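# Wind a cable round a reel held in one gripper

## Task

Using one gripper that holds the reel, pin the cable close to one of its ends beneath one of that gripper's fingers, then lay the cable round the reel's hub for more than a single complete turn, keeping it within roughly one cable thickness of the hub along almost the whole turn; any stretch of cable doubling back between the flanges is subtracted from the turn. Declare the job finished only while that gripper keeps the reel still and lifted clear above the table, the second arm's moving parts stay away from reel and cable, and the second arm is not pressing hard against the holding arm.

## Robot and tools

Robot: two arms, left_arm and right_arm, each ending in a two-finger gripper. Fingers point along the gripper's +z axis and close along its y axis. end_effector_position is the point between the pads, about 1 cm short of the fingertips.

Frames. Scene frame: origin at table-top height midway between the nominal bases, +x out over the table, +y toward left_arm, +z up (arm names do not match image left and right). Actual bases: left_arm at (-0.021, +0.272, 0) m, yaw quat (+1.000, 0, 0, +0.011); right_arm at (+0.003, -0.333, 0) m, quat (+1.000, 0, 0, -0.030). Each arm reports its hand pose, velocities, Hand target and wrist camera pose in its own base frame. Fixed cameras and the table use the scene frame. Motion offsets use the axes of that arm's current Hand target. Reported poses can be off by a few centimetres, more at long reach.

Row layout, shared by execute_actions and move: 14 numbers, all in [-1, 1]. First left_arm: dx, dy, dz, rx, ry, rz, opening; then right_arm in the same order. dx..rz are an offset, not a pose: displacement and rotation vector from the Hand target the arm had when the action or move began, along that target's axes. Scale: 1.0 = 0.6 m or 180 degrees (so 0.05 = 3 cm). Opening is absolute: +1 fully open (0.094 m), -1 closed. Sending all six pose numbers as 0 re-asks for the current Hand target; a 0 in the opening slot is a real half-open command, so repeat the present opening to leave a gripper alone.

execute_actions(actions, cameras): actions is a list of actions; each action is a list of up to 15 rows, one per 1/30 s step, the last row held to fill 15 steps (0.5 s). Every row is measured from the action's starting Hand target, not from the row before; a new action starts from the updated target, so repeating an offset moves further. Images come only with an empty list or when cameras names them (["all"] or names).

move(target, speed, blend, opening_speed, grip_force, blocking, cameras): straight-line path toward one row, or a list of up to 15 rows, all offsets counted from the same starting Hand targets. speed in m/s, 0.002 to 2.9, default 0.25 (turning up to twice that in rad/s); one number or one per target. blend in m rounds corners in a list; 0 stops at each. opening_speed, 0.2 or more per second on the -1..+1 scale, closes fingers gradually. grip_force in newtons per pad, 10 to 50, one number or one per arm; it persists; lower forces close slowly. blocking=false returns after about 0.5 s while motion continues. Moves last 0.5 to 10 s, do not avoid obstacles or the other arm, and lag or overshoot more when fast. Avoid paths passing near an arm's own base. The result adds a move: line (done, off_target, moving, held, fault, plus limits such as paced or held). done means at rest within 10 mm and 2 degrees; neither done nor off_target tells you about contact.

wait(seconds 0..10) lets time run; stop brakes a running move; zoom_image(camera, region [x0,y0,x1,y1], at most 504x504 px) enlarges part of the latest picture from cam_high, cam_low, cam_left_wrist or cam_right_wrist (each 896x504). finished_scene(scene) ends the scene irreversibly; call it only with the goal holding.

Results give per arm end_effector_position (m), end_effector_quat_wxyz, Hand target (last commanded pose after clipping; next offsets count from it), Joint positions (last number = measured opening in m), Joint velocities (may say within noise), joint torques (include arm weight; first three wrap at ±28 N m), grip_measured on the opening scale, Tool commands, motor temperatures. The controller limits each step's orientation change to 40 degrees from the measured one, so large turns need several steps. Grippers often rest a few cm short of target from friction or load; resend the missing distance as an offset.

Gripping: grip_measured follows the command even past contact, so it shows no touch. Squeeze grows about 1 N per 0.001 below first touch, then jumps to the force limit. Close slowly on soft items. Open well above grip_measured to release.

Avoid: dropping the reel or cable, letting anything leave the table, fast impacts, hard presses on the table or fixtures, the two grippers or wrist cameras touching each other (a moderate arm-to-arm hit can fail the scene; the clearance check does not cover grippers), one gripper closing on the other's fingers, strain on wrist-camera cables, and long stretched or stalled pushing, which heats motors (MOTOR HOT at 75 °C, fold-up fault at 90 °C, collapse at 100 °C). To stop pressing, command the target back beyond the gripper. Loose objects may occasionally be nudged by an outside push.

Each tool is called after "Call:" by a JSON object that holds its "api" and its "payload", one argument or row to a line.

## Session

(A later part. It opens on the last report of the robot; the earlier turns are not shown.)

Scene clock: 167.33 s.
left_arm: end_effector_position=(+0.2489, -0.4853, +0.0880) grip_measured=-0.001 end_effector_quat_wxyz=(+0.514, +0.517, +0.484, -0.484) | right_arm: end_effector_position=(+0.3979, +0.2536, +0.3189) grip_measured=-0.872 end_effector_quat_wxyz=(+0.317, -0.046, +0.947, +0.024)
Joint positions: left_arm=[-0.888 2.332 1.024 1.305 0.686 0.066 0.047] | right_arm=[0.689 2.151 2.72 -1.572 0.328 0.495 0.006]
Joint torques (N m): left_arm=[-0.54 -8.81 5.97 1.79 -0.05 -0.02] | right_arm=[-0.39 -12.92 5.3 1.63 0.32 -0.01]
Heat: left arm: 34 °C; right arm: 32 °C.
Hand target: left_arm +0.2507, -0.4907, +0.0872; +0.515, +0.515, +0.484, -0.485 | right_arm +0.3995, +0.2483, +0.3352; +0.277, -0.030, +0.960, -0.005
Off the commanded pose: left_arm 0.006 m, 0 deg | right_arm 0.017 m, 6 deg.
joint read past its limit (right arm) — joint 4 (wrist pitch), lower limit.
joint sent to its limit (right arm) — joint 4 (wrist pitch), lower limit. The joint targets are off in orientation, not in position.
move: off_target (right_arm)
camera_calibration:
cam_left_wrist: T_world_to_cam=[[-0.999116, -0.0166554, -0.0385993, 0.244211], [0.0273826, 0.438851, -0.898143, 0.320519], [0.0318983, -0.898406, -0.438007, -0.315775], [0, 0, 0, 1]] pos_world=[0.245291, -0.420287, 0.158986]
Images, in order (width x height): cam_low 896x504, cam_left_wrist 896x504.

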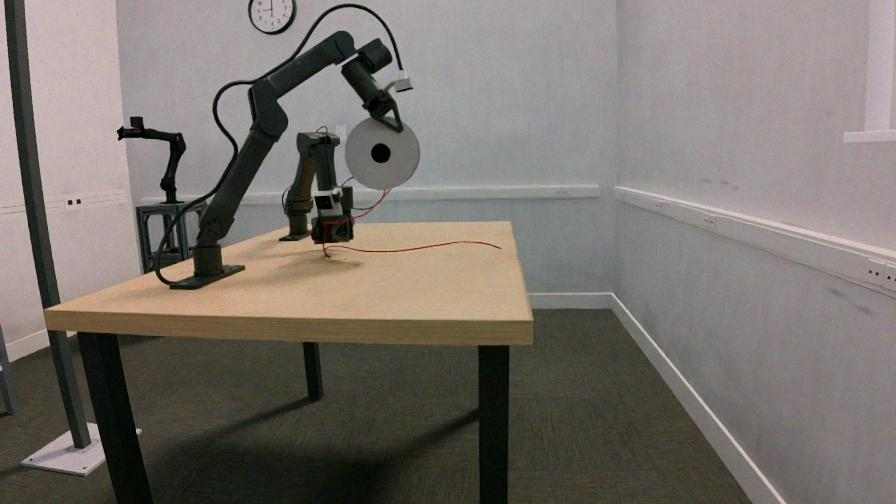

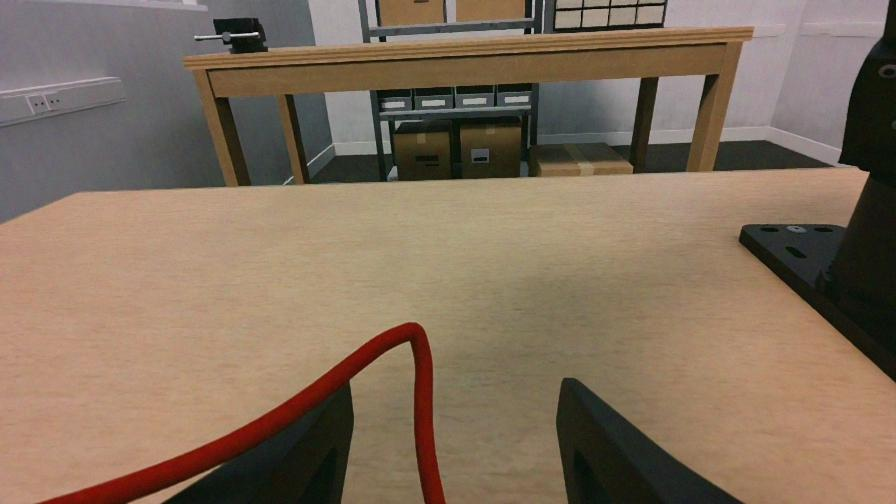

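Call:
{"api": "move", "payload": {
  "target": [
    [0,0,0.012,0,0,0,-1,0,0,0,0,0,0,-1]
  ],
  "opening_speed": 0.8,
  "cameras": ["cam_low","cam_left_wrist"]
}}

Call:
{"api": "zoom_image", "payload": {
  "camera": "cam_low",
  "region": [270, 60, 470, 260]
}}

Scene clock: 169.27 s.
left_arm: end_effector_position=(+0.2495, -0.4923, +0.0881) grip_measured=-0.989 end_effector_quat_wxyz=(+0.514, +0.517, +0.484, -0.484) | right_arm: end_effector_position=(+0.3979, +0.2536, +0.3189) grip_measured=-0.872 end_effector_quat_wxyz=(+0.317, -0.046, +0.947, +0.024)
Joint positions: left_arm=[-0.898 2.342 1.051 1.288 0.675 0.065 0.001] | right_arm=[0.689 2.151 2.72 -1.572 0.328 0.495 0.006]
Joint torques (N m): left_arm=[-0.59 -8.9 6 1.82 -0.04 -0.07] | right_arm=[-0.4 -12.9 5.27 1.62 0.33 -0.02]
Heat: left arm: 34 °C; right arm: 32 °C.
Hand target: left_arm +0.2507, -0.4979, +0.0874; +0.516, +0.515, +0.484, -0.485 | right_arm +0.3995, +0.2483, +0.3352; +0.277, -0.030, +0.960, -0.005
Off the commanded pose: left_arm 0.006 m, 0 deg | right_arm 0.017 m, 6 deg.
joint read past its limit (right arm) — joint 4 (wrist pitch), lower limit.
joint sent to its limit (right arm) — joint 4 (wrist pitch), lower limit. The joint targets are off in orientation, not in position.
move: off_target (right_arm)
camera_calibration:
cam_left_wrist: T_world_to_cam=[[-0.999123, -0.0177588, -0.0379106, 0.244118], [0.0262802, 0.438843, -0.898179, 0.323937], [0.0325874, -0.898388, -0.437992, -0.322204], [0, 0, 0, 1]] pos_world=[0.24589, -0.427287, 0.159086]
Images, in order (width x height): cam_low 896x504, cam_left_wrist 896x504.

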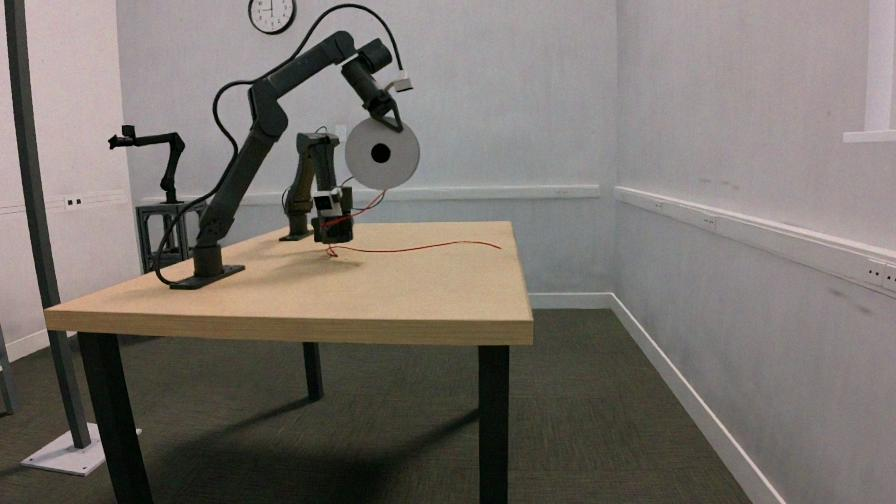

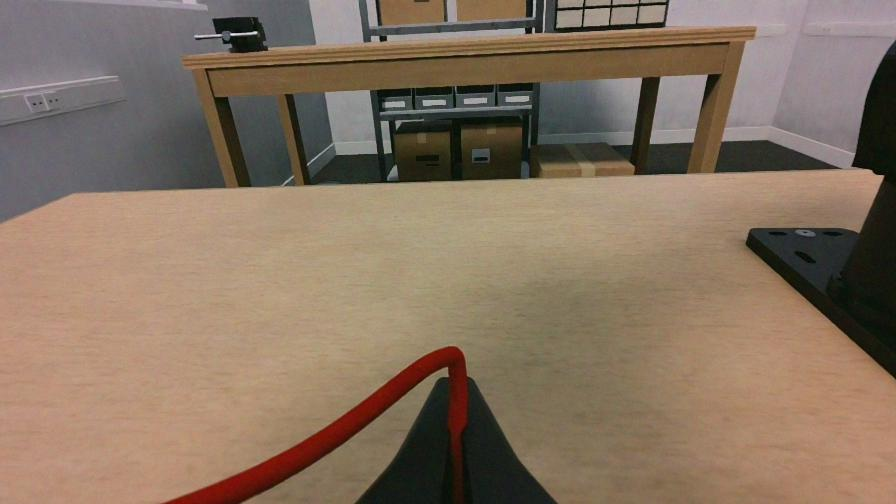

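Scaled by 2.520 from the camera's 896x504 image, which has a finer 1280x720 frame.

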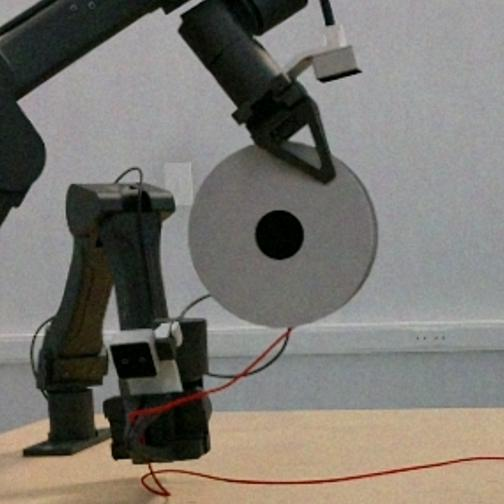

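Call:
{"api": "move", "payload": {
  "target": [
    [-0.193,-0.072,-0.213,0,0,0.05,-1,0,0,0,0,0,0,-1],
    [-0.43,-0.107,-0.33,0,0,0.05,-1,0,0,0,0,0,0,-1],
    [-0.607,0.005,-0.363,0,0,0.0,-1,0,0,0,0,0,0,-1],
    [-0.665,0.158,-0.363,0,0,-0.02,-1,0,0,0,0,0,0,-1]
  ],
  "blend": [0.03,0.03,0.03,0],
  "speed": 0.18,
  "cameras": ["all"]
}}

Call:
{"api": "zoom_image", "payload": {
  "camera": "cam_low",
  "region": [270, 60, 470, 260]
}}

Scene clock: 174.27 s.
left_arm: end_effector_position=(+0.3274, -0.2881, +0.4448) grip_measured=-0.989 end_effector_quat_wxyz=(+0.441, +0.467, +0.559, -0.524) | right_arm: end_effector_position=(+0.4041, +0.2702, +0.3313) grip_measured=-0.872 end_effector_quat_wxyz=(+0.336, -0.032, +0.938, +0.074)
Joint positions: left_arm=[-0.322 1.641 1.756 -0.308 1.239 0.008 0.001] | right_arm=[0.69 2.147 2.728 -1.498 0.279 0.527 0.006]
Joint torques (N m): left_arm=[1.77 -8.14 11.54 2.3 0.41 0.18] | right_arm=[-0.62 -12.31 5.27 0.97 0.7 -0.36]
Heat: left arm: 34 °C; right arm: 33 °C.
Hand target: left_arm +0.3205, -0.2796, +0.4912; +0.500, +0.500, +0.500, -0.501 | right_arm +0.3996, +0.2482, +0.3351; +0.277, -0.030, +0.960, -0.005
Off the commanded pose: left_arm 0.048 m, 11 deg | right_arm 0.023 m, 12 deg.
joint sent to its limit (right arm) — joint 4 (wrist pitch), lower limit. The joint targets are off in orientation, not in position.
move: off_target (left_arm, right_arm)
camera_calibration:
cam_left_wrist: T_world_to_cam=[[-0.979661, -0.0363554, 0.197337, 0.22272], [-0.189581, 0.489926, -0.850901, 0.61704], [-0.0657455, -0.871006, -0.486854, 0.0767673], [0, 0, 0, 1]] pos_world=[0.340216, -0.227342, 0.518463]
cam_right_wrist: T_world_to_cam=[[0.101264, -0.985992, -0.132536, 0.273186], [-0.958889, -0.0612335, -0.277095, 0.533179], [0.265098, 0.155147, -0.951658, 0.259632], [0, 0, 0, 1]] pos_world=[0.414768, 0.261726, 0.431029]

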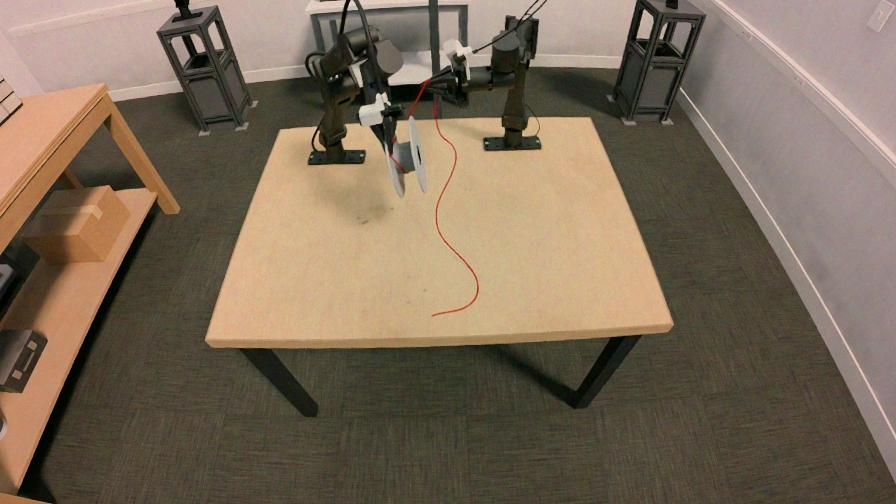

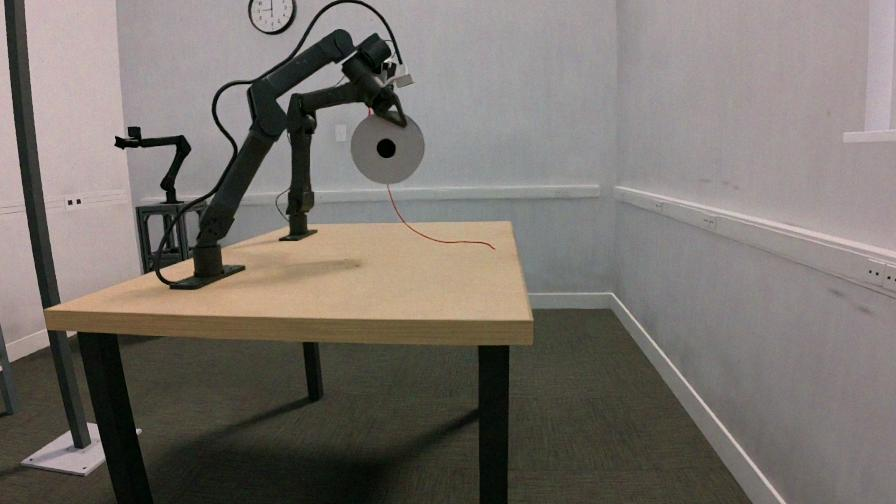

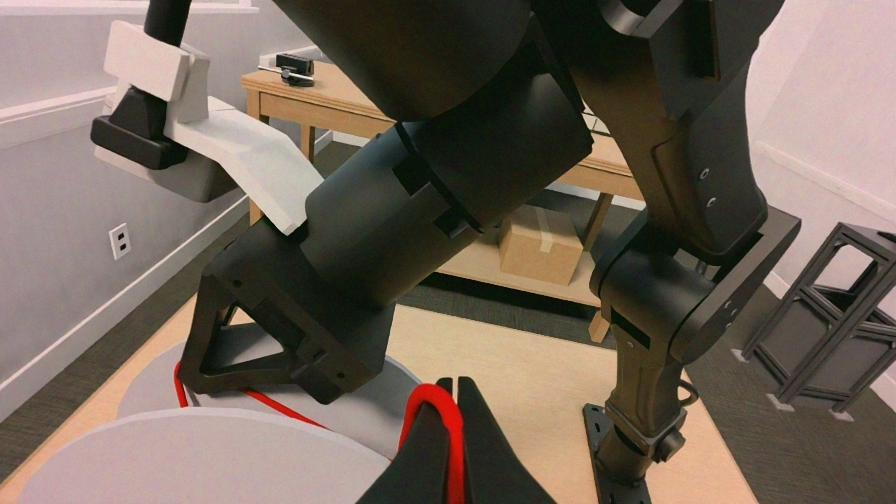

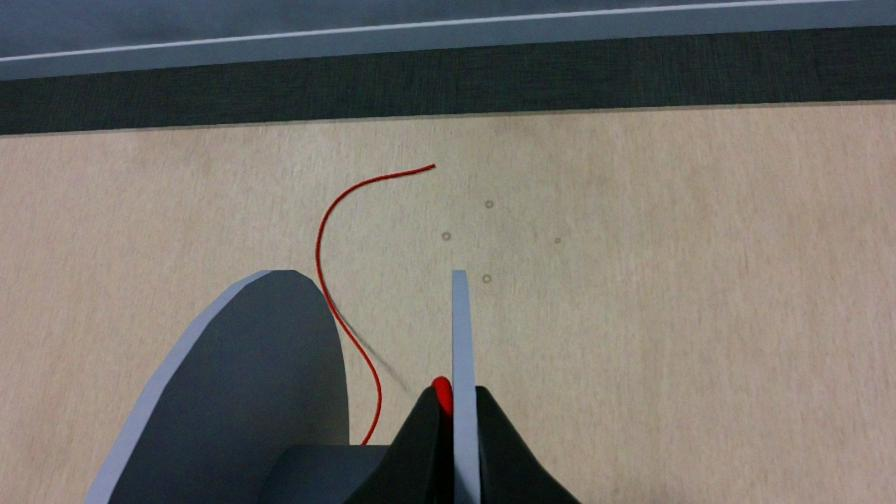

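Scaled by 2.520 from the camera's 896x504 image, which has a finer 1280x720 frame.

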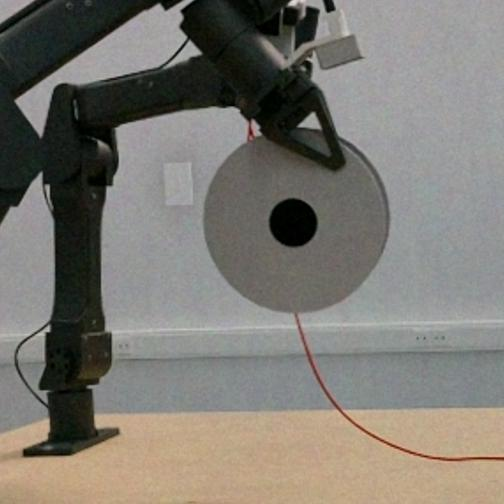

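Call:
{"api": "move", "payload": {
  "target": [
    [0.15,-0.17,0.05,0,0,0.02,-1,0,0,0,0,0,0,-1],
    [0.317,-0.22,0.18,0,0,0.0,-1,0,0,0,0,0,0,-1]
  ],
  "blend": [0.03,0],
  "speed": 0.18,
  "cameras": ["all"]
}}

Call:
{"api": "zoom_image", "payload": {
  "camera": "cam_low",
  "region": [270, 60, 470, 260]
}}

Scene clock: 177.77 s.
left_arm: end_effector_position=(+0.1896, -0.3871, +0.3021) grip_measured=-0.989 end_effector_quat_wxyz=(+0.497, +0.501, +0.502, -0.500) | right_arm: end_effector_position=(+0.3974, +0.2537, +0.3235) grip_measured=-0.872 end_effector_quat_wxyz=(+0.322, -0.045, +0.945, +0.028)
Joint positions: left_arm=[-0.831 1.377 0.84 0.529 0.742 0.003 0.001] | right_arm=[0.69 2.147 2.728 -1.57 0.329 0.494 0.006]
Joint torques (N m): left_arm=[-0.39 -4.64 5.75 2 -0.09 -0.07] | right_arm=[-0.49 -12.36 4.68 1.63 0.32 -0.01]
Heat: left arm: 34 °C; right arm: 33 °C.
Hand target: left_arm +0.1884, -0.3878, +0.3011; +0.500, +0.500, +0.500, -0.501 | right_arm +0.3996, +0.2482, +0.3352; +0.277, -0.030, +0.960, -0.005
Off the commanded pose: left_arm 0.002 m, 0 deg | right_arm 0.013 m, 7 deg.
joint read past its limit (right arm) — joint 4 (wrist pitch), lower limit.
joint sent to its limit (right arm) — joint 4 (wrist pitch), lower limit. The joint targets are off in orientation, not in position.
move: off_target (right_arm)
camera_calibration:
cam_left_wrist: T_world_to_cam=[[-0.99945, -0.0176924, 0.0280566, 0.174356], [-0.032989, 0.442158, -0.89633, 0.483591], [0.00345276, -0.896763, -0.442498, -0.124498], [0, 0, 0, 1]] pos_world=[0.190643, -0.322384, 0.373475]
cam_right_wrist: T_world_to_cam=[[0.095933, -0.99462, -0.0390882, 0.230643], [-0.965747, -0.0834928, -0.245685, 0.521871], [0.2411, 0.0613186, -0.968561, 0.29536], [0, 0, 0, 1]] pos_world=[0.410658, 0.254864, 0.423305]

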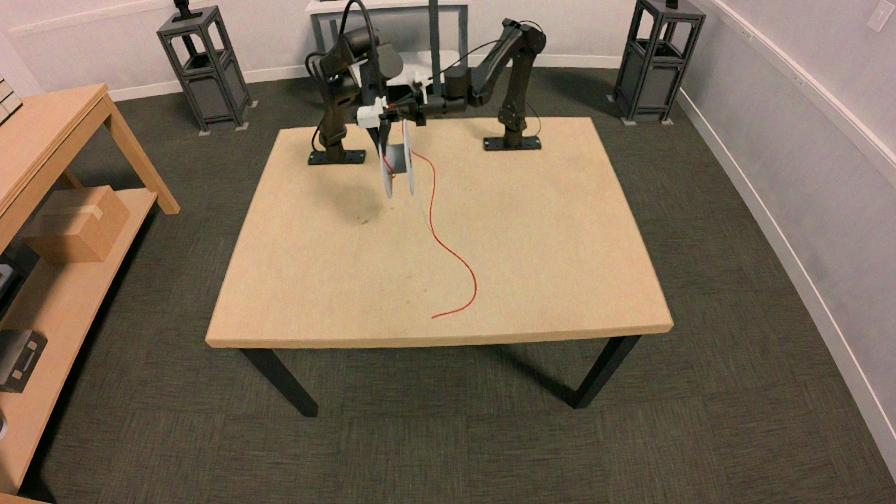

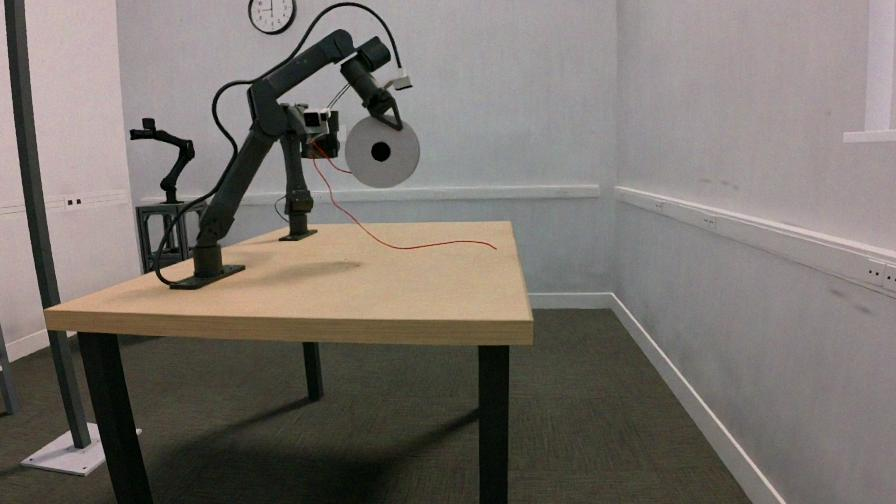

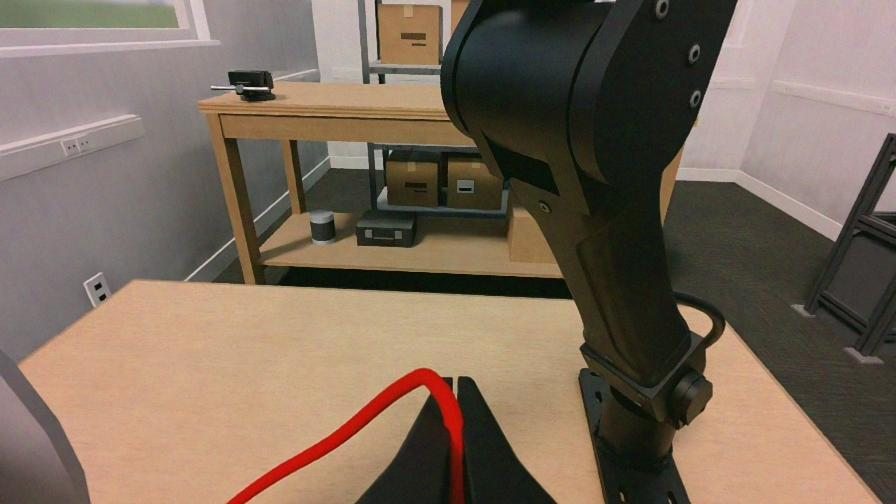

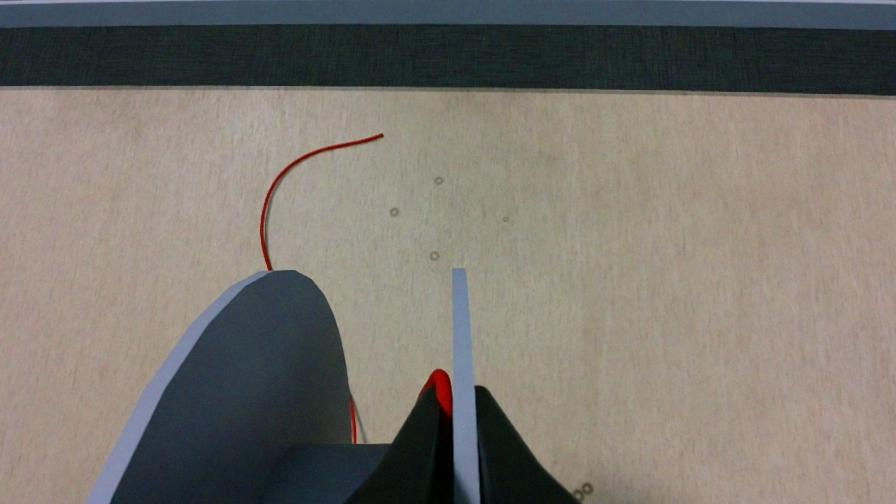

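Scaled by 2.520 from the camera's 896x504 image, which has a finer 1280x720 frame.

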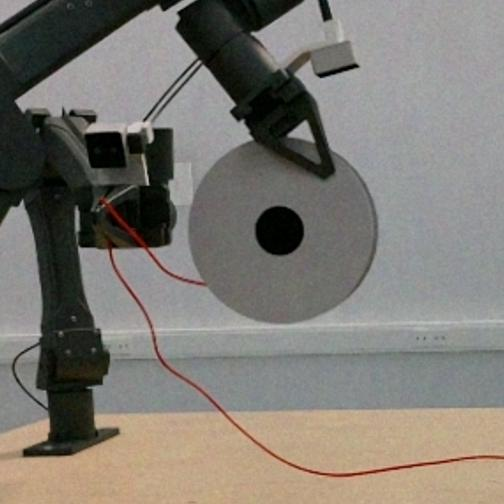

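Call:
{"api": "move", "payload": {
  "target": [
    [0,0,0.0,0,0,0,-0.4,0,0,0,0,0,0,-1],
    [0.07,0.01,0.04,0,0,0,-0.4,0,0,0,0,0,0,-1],
    [0.2,0.06,0.06,0,0,0,-0.4,0,0,0,0,0,0,-1]
  ],
  "speed": 0.1,
  "blend": [0,0.01,0],
  "opening_speed": 0.8,
  "cameras": ["all"]
}}

Call:
{"api": "zoom_image", "payload": {
  "camera": "cam_low",
  "region": [270, 60, 470, 260]
}}

Scene clock: 181.47 s.
left_arm: end_effector_position=(+0.2231, -0.4262, +0.1834) grip_measured=-0.402 end_effector_quat_wxyz=(+0.499, +0.501, +0.500, -0.500) | right_arm: end_effector_position=(+0.3974, +0.2537, +0.3235) grip_measured=-0.872 end_effector_quat_wxyz=(+0.322, -0.045, +0.945, +0.028)
Joint positions: left_arm=[-0.836 1.854 0.772 1.079 0.736 0.003 0.028] | right_arm=[0.69 2.147 2.728 -1.57 0.329 0.494 0.006]
Joint torques (N m): left_arm=[0.65 -6.8 4.46 1.94 0.06 -0.05] | right_arm=[-0.42 -12.41 4.72 1.62 0.32 -0.01]
Heat: left arm: 33 °C; right arm: 34 °C.
Hand target: left_arm +0.2242, -0.4240, +0.1812; +0.500, +0.500, +0.500, -0.501 | right_arm +0.3996, +0.2482, +0.3351; +0.277, -0.030, +0.960, -0.005
Off the commanded pose: left_arm 0.003 m, 0 deg | right_arm 0.013 m, 7 deg.
joint read past its limit (right arm) — joint 4 (wrist pitch), lower limit.
joint sent to its limit (right arm) — joint 4 (wrist pitch), lower limit. The joint targets are off in orientation, not in position.
move: off_target (right_arm)
camera_calibration:
cam_left_wrist: T_world_to_cam=[[-0.999536, -0.0183128, 0.0243445, 0.211034], [-0.0299098, 0.43831, -0.898326, 0.393522], [0.00578045, -0.898637, -0.438655, -0.214288], [0, 0, 0, 1]] pos_world=[0.223945, -0.361187, 0.254375]
cam_right_wrist: T_world_to_cam=[[0.095933, -0.99462, -0.0390882, 0.230643], [-0.965747, -0.0834928, -0.245685, 0.521871], [0.2411, 0.0613186, -0.968561, 0.29536], [0, 0, 0, 1]] pos_world=[0.410658, 0.254864, 0.423305]

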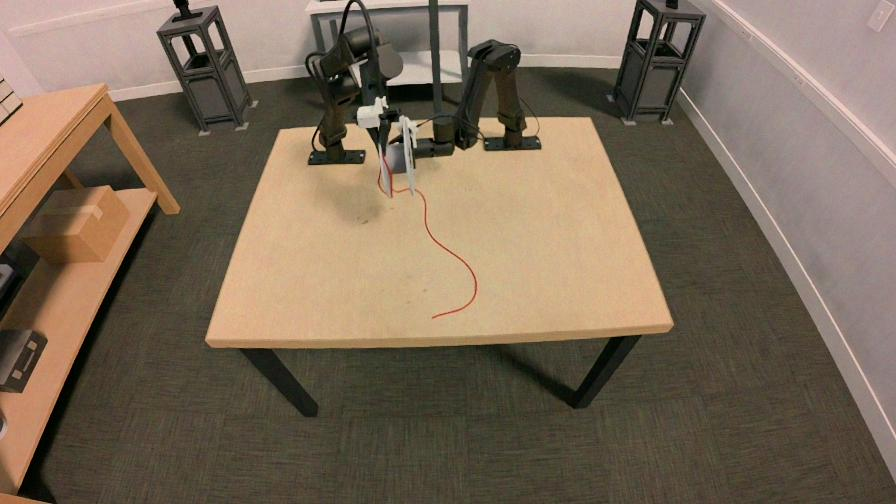

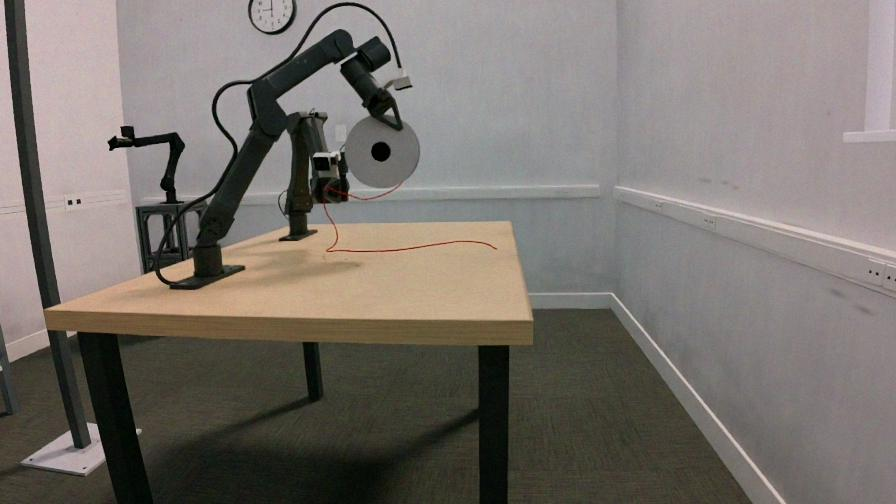

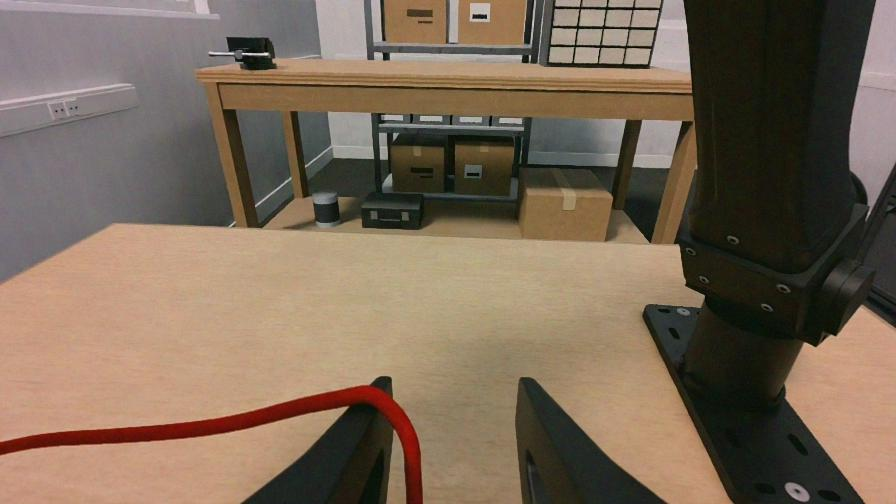

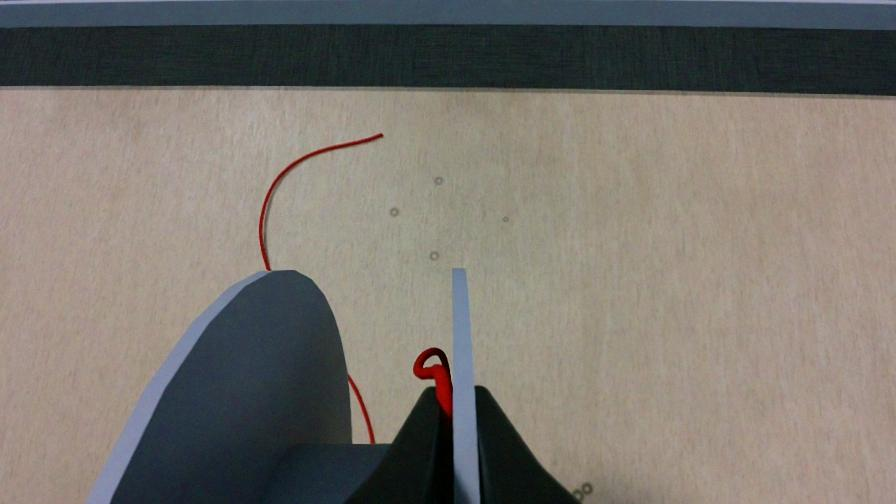

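Scaled by 2.520 from the camera's 896x504 image, which has a finer 1280x720 frame.

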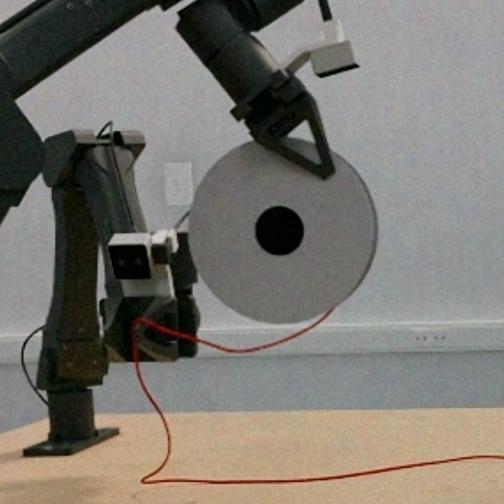

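Call:
{"api": "move", "payload": {
  "target": [
    [0.035,0.0,0.03,0,0,0,-0.4,0,0,0,0,0,0,-1],
    [0.035,0.0,0.03,0,0,0,-1,0,0,0,0,0,0,-1]
  ],
  "speed": 0.1,
  "opening_speed": 0.8,
  "cameras": ["cam_low","cam_left_wrist"]
}}

Call:
{"api": "zoom_image", "payload": {
  "camera": "cam_low",
  "region": [270, 60, 470, 260]
}}

Scene clock: 184.10 s.
left_arm: end_effector_position=(+0.2206, -0.4355, +0.1498) grip_measured=-0.970 end_effector_quat_wxyz=(+0.486, +0.502, +0.512, -0.499) | right_arm: end_effector_position=(+0.3974, +0.2536, +0.3234) grip_measured=-0.872 end_effector_quat_wxyz=(+0.322, -0.046, +0.945, +0.028)
Joint positions: left_arm=[-0.859 1.961 0.772 1.151 0.714 0.002 0.001] | right_arm=[0.69 2.147 2.728 -1.57 0.329 0.494 0.006]
Joint torques (N m): left_arm=[-0.49 -7.17 7.1 2 -0.07 -0.07] | right_arm=[-0.47 -12.38 4.71 1.64 0.32 -0.01]
Heat: left arm: 33 °C; right arm: 34 °C.
Hand target: left_arm +0.2242, -0.4421, +0.1603; +0.500, +0.500, +0.500, -0.501 | right_arm +0.3996, +0.2482, +0.3351; +0.277, -0.030, +0.960, -0.005
Off the commanded pose: left_arm 0.013 m, 2 deg | right_arm 0.013 m, 7 deg.
joint read past its limit (right arm) — joint 4 (wrist pitch), lower limit.
joint sent to its limit (right arm) — joint 4 (wrist pitch), lower limit. The joint targets are off in orientation, not in position.
move: off_target (left_arm, right_arm); target 2's new opening was sent with left_arm's hand 0.013 m and 2 deg from that target
camera_calibration:
cam_left_wrist: T_world_to_cam=[[-0.99872, -0.0177367, 0.0473602, 0.205802], [-0.0501913, 0.462397, -0.885251, 0.38033], [-0.00619776, -0.886496, -0.462696, -0.225781], [0, 0, 0, 1]] pos_world=[0.223228, -0.372368, 0.222473]
Images, in order (width x height): cam_low 896x504, cam_left_wrist 896x504.

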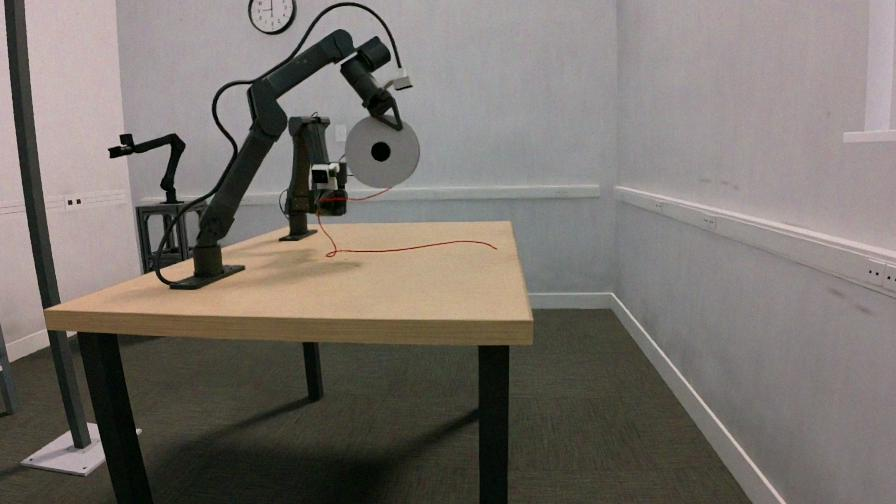

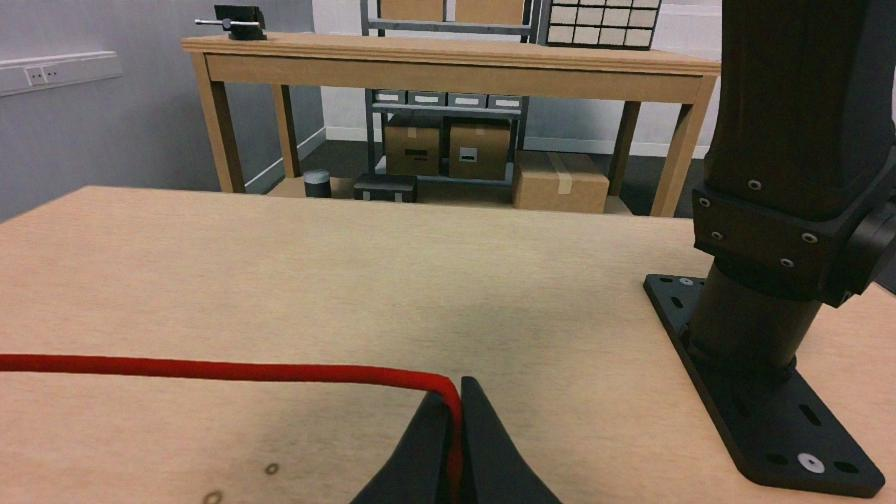

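Scaled by 2.520 from the camera's 896x504 image, which has a finer 1280x720 frame.

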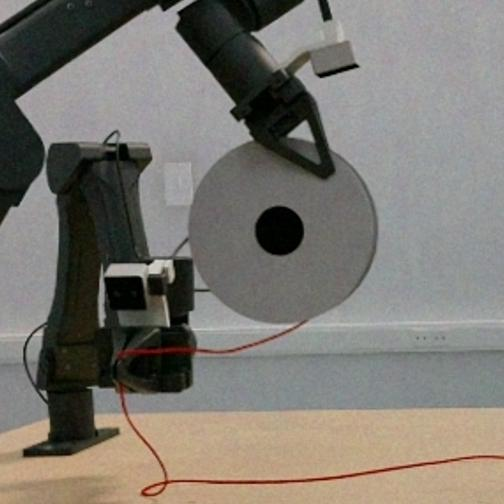

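Call:
{"api": "move", "payload": {
  "target": [
    [-0.133,-0.065,-0.103,0,0,0.05,-1,0,0,0,0,0,0,-1],
    [-0.316,-0.09,-0.22,0,0,0.05,-1,0,0,0,0,0,0,-1],
    [-0.483,0.01,-0.27,0,0,0.0,-1,0,0,0,0,0,0,-1],
    [-0.54,0.16,-0.27,0,0,-0.0,-1,0,0,0,0,0,0,-1]
  ],
  "blend": [0.03,0.03,0.03,0],
  "speed": 0.18,
  "cameras": ["all"]
}}

Call:
{"api": "zoom_image", "payload": {
  "camera": "cam_low",
  "region": [270, 60, 470, 260]
}}

Scene clock: 188.40 s.
left_arm: end_effector_position=(+0.3273, -0.2872, +0.4415) grip_measured=-0.971 end_effector_quat_wxyz=(+0.447, +0.469, +0.554, -0.522) | right_arm: end_effector_position=(+0.4028, +0.2673, +0.3297) grip_measured=-0.872 end_effector_quat_wxyz=(+0.334, -0.036, +0.940, +0.065)
Joint positions: left_arm=[-0.32 1.628 1.715 -0.256 1.24 0 0.001] | right_arm=[0.69 2.147 2.728 -1.512 0.287 0.517 0.006]
Joint torques (N m): left_arm=[1.48 -8.12 11.43 2.21 0.36 0.14] | right_arm=[-0.58 -12.36 5.09 1.08 0.63 -0.25]
Heat: left arm: 33 °C; right arm: 35 °C.
Hand target: left_arm +0.3205, -0.2796, +0.4840; +0.500, +0.500, +0.500, -0.501 | right_arm +0.3996, +0.2482, +0.3352; +0.277, -0.030, +0.960, -0.005
Off the commanded pose: left_arm 0.044 m, 10 deg | right_arm 0.020 m, 11 deg.
joint sent to its limit (right arm) — joint 4 (wrist pitch), lower limit. The joint targets are off in orientation, not in position.
move: off_target (left_arm, right_arm)
camera_calibration:
cam_left_wrist: T_world_to_cam=[[-0.982497, -0.0356437, 0.182837, 0.230907], [-0.177103, 0.483, -0.857523, 0.610634], [-0.057745, -0.874895, -0.480858, 0.0695604], [0, 0, 0, 1]] pos_world=[0.339027, -0.225848, 0.514863]
cam_right_wrist: T_world_to_cam=[[0.102953, -0.988174, -0.113631, 0.263891], [-0.960002, -0.0688085, -0.271408, 0.531945], [0.26038, 0.137028, -0.955733, 0.266985], [0, 0, 0, 1]] pos_world=[0.413983, 0.260788, 0.429526]

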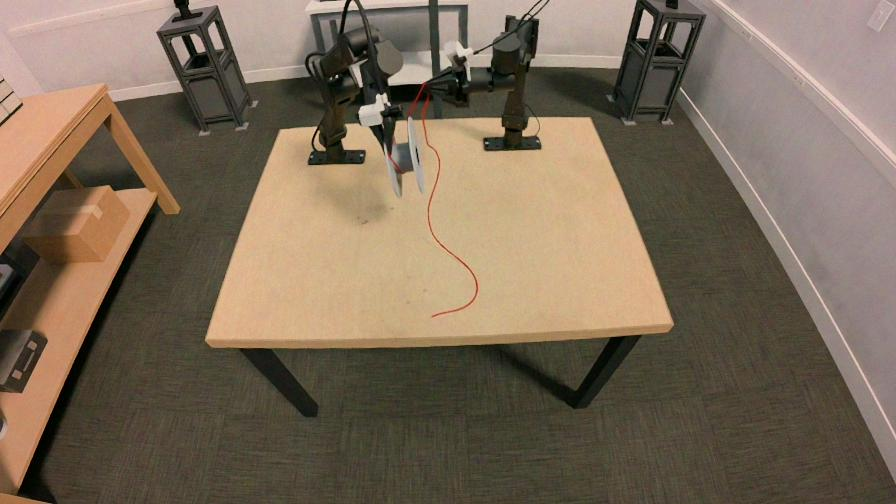

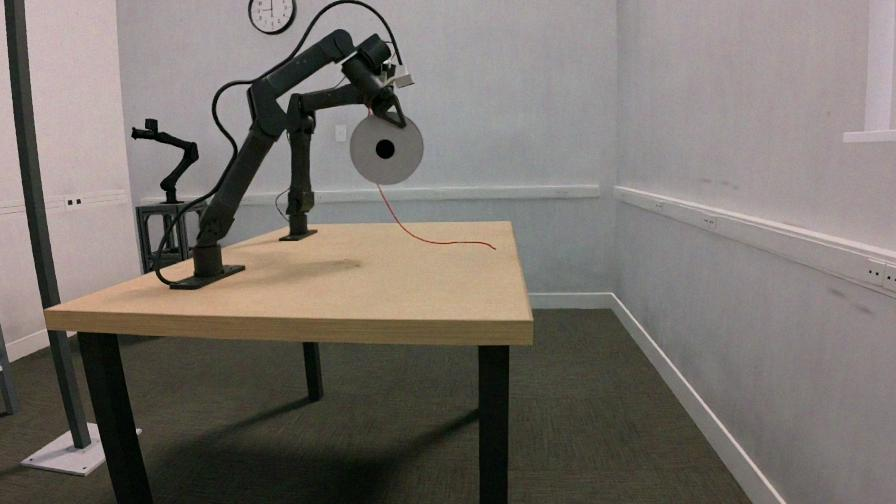

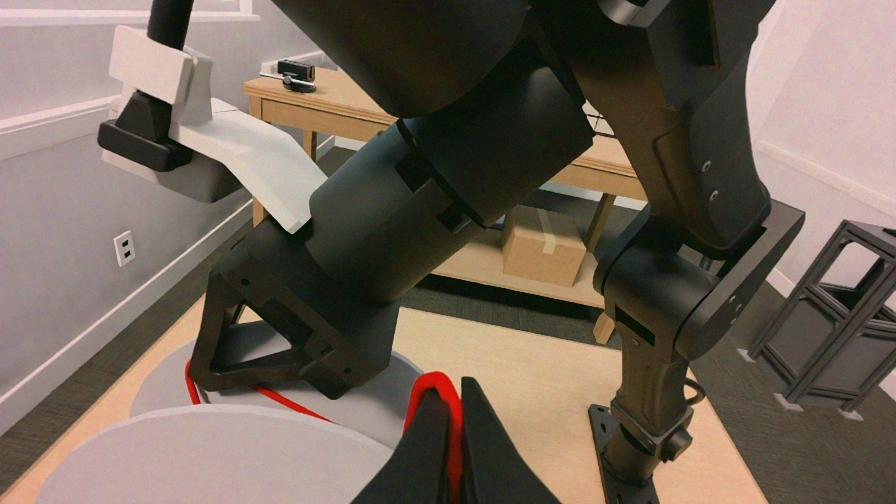

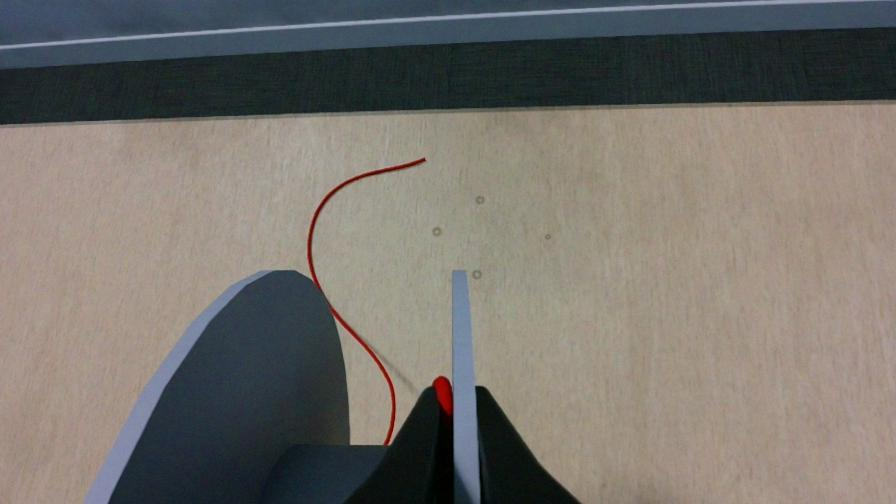

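Scaled by 2.520 from the camera's 896x504 image, which has a finer 1280x720 frame.

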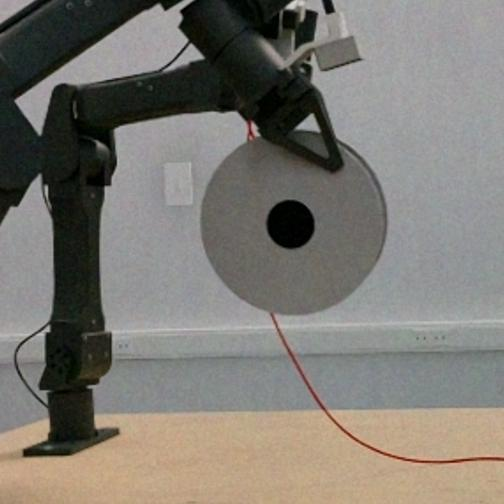

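Call:
{"api": "move", "payload": {
  "target": [
    [0.083,0.083,-0.033,0,0,0,-1,0,0,0,0,0,0,-1],
    [0.15,0.133,-0.05,0,0,0,-1,0,0,0,0,0,0,-1],
    [0.25,0.15,-0.083,0,0,0,-1,0,0,0,0,0,0,-1]
  ],
  "blend": [0.02,0.02,0],
  "speed": 0.12,
  "cameras": ["all"]
}}

Call:
{"api": "zoom_image", "payload": {
  "camera": "cam_low",
  "region": [270, 60, 470, 260]
}}

Scene clock: 192.57 s.
left_arm: end_effector_position=(+0.3913, -0.2451, +0.3427) grip_measured=-0.971 end_effector_quat_wxyz=(+0.483, +0.526, +0.476, -0.513) | right_arm: end_effector_position=(+0.4059, +0.2636, +0.3316) grip_measured=-0.872 end_effector_quat_wxyz=(+0.342, -0.031, +0.937, +0.055)
Joint positions: left_arm=[-0.162 1.838 1.502 0.26 1.488 0.095 0.001] | right_arm=[0.69 2.147 2.728 -1.507 0.315 0.516 0.006]
Joint torques (N m): left_arm=[3.7 -7.66 5.26 1.46 -0.29 -0.07] | right_arm=[-0.54 -12.36 5.14 1.03 0.41 -0.26]
Heat: left arm: 33 °C; right arm: 35 °C.
Hand target: left_arm +0.4104, -0.2301, +0.3338; +0.500, +0.500, +0.500, -0.501 | right_arm +0.3996, +0.2482, +0.3351; +0.277, -0.030, +0.960, -0.005
Off the commanded pose: left_arm 0.026 m, 5 deg | right_arm 0.017 m, 10 deg.
joint sent to its limit (right arm) — joint 4 (wrist pitch), lower limit. The joint targets are off in orientation, not in position.
move: off_target (left_arm, right_arm)
camera_calibration:
cam_left_wrist: T_world_to_cam=[[-0.9982, 0.0597261, 0.0054022, 0.403597], [0.0215829, 0.441833, -0.896838, 0.442523], [-0.0559515, -0.895107, -0.442327, 0.043604], [0, 0, 0, 1]] pos_world=[0.39576, -0.180596, 0.413978]
cam_right_wrist: T_world_to_cam=[[0.0892026, -0.991253, -0.0972672, 0.261169], [-0.955909, -0.0577693, -0.287925, 0.536051], [0.279787, 0.118662, -0.952701, 0.264439], [0, 0, 0, 1]] pos_world=[0.415132, 0.258472, 0.431677]

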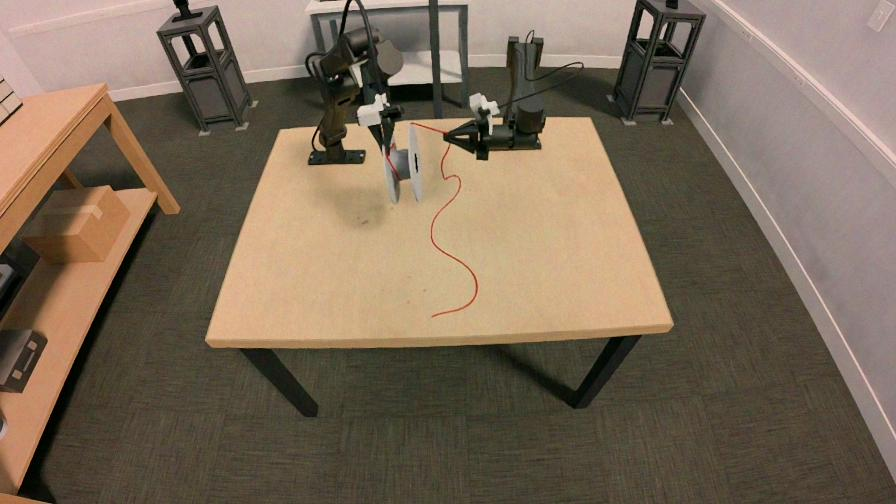

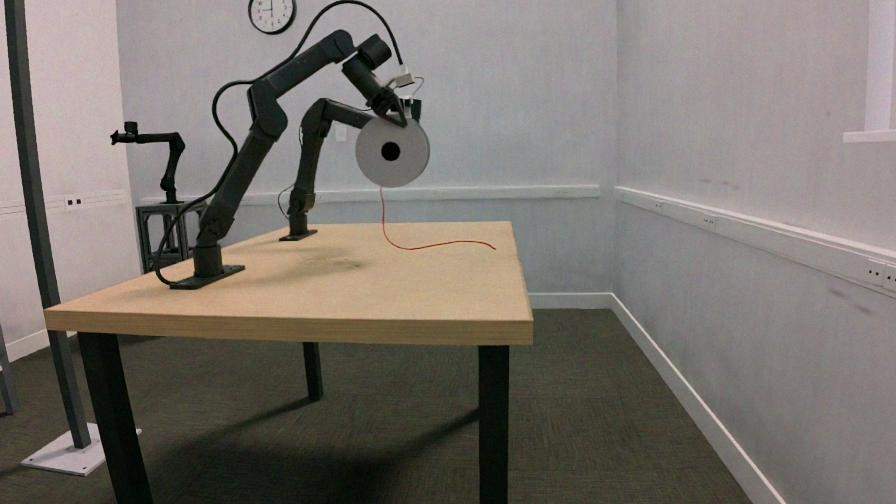

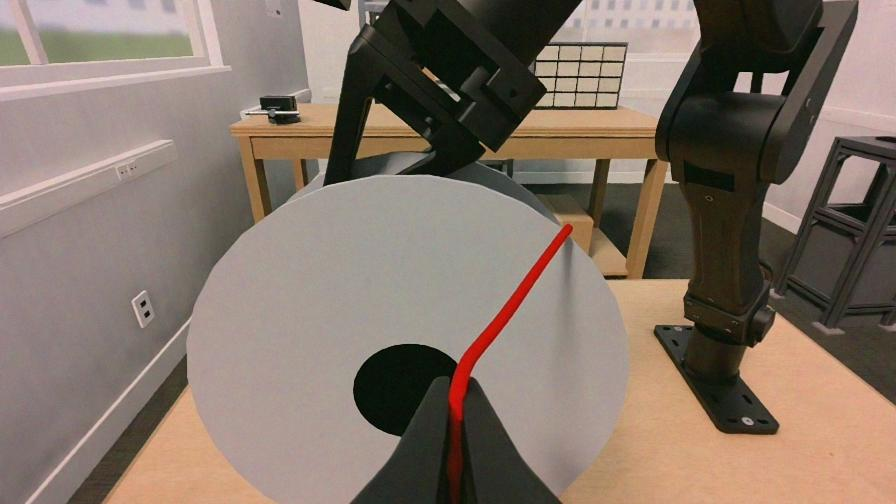

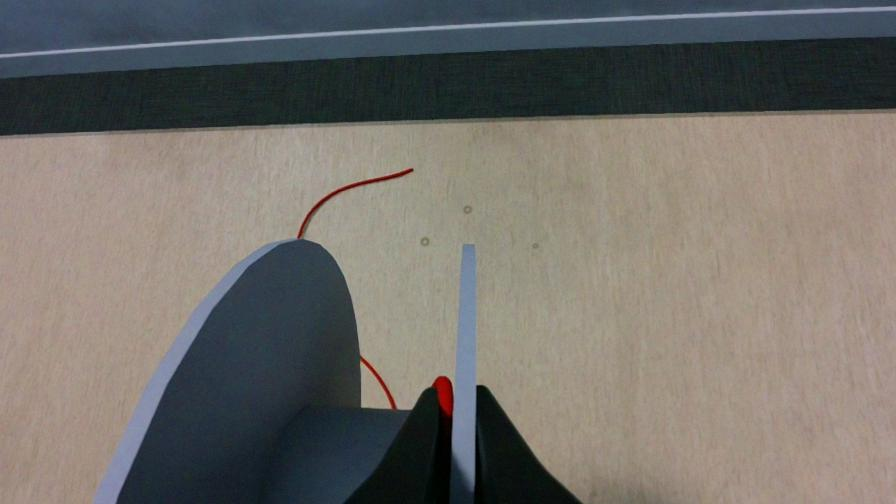

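Scaled by 2.520 from the camera's 896x504 image, which has a finer 1280x720 frame.

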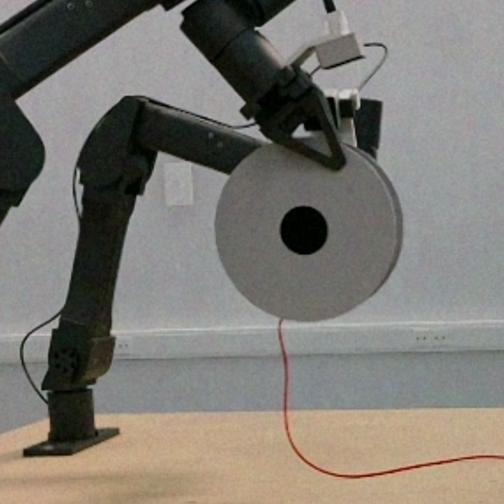

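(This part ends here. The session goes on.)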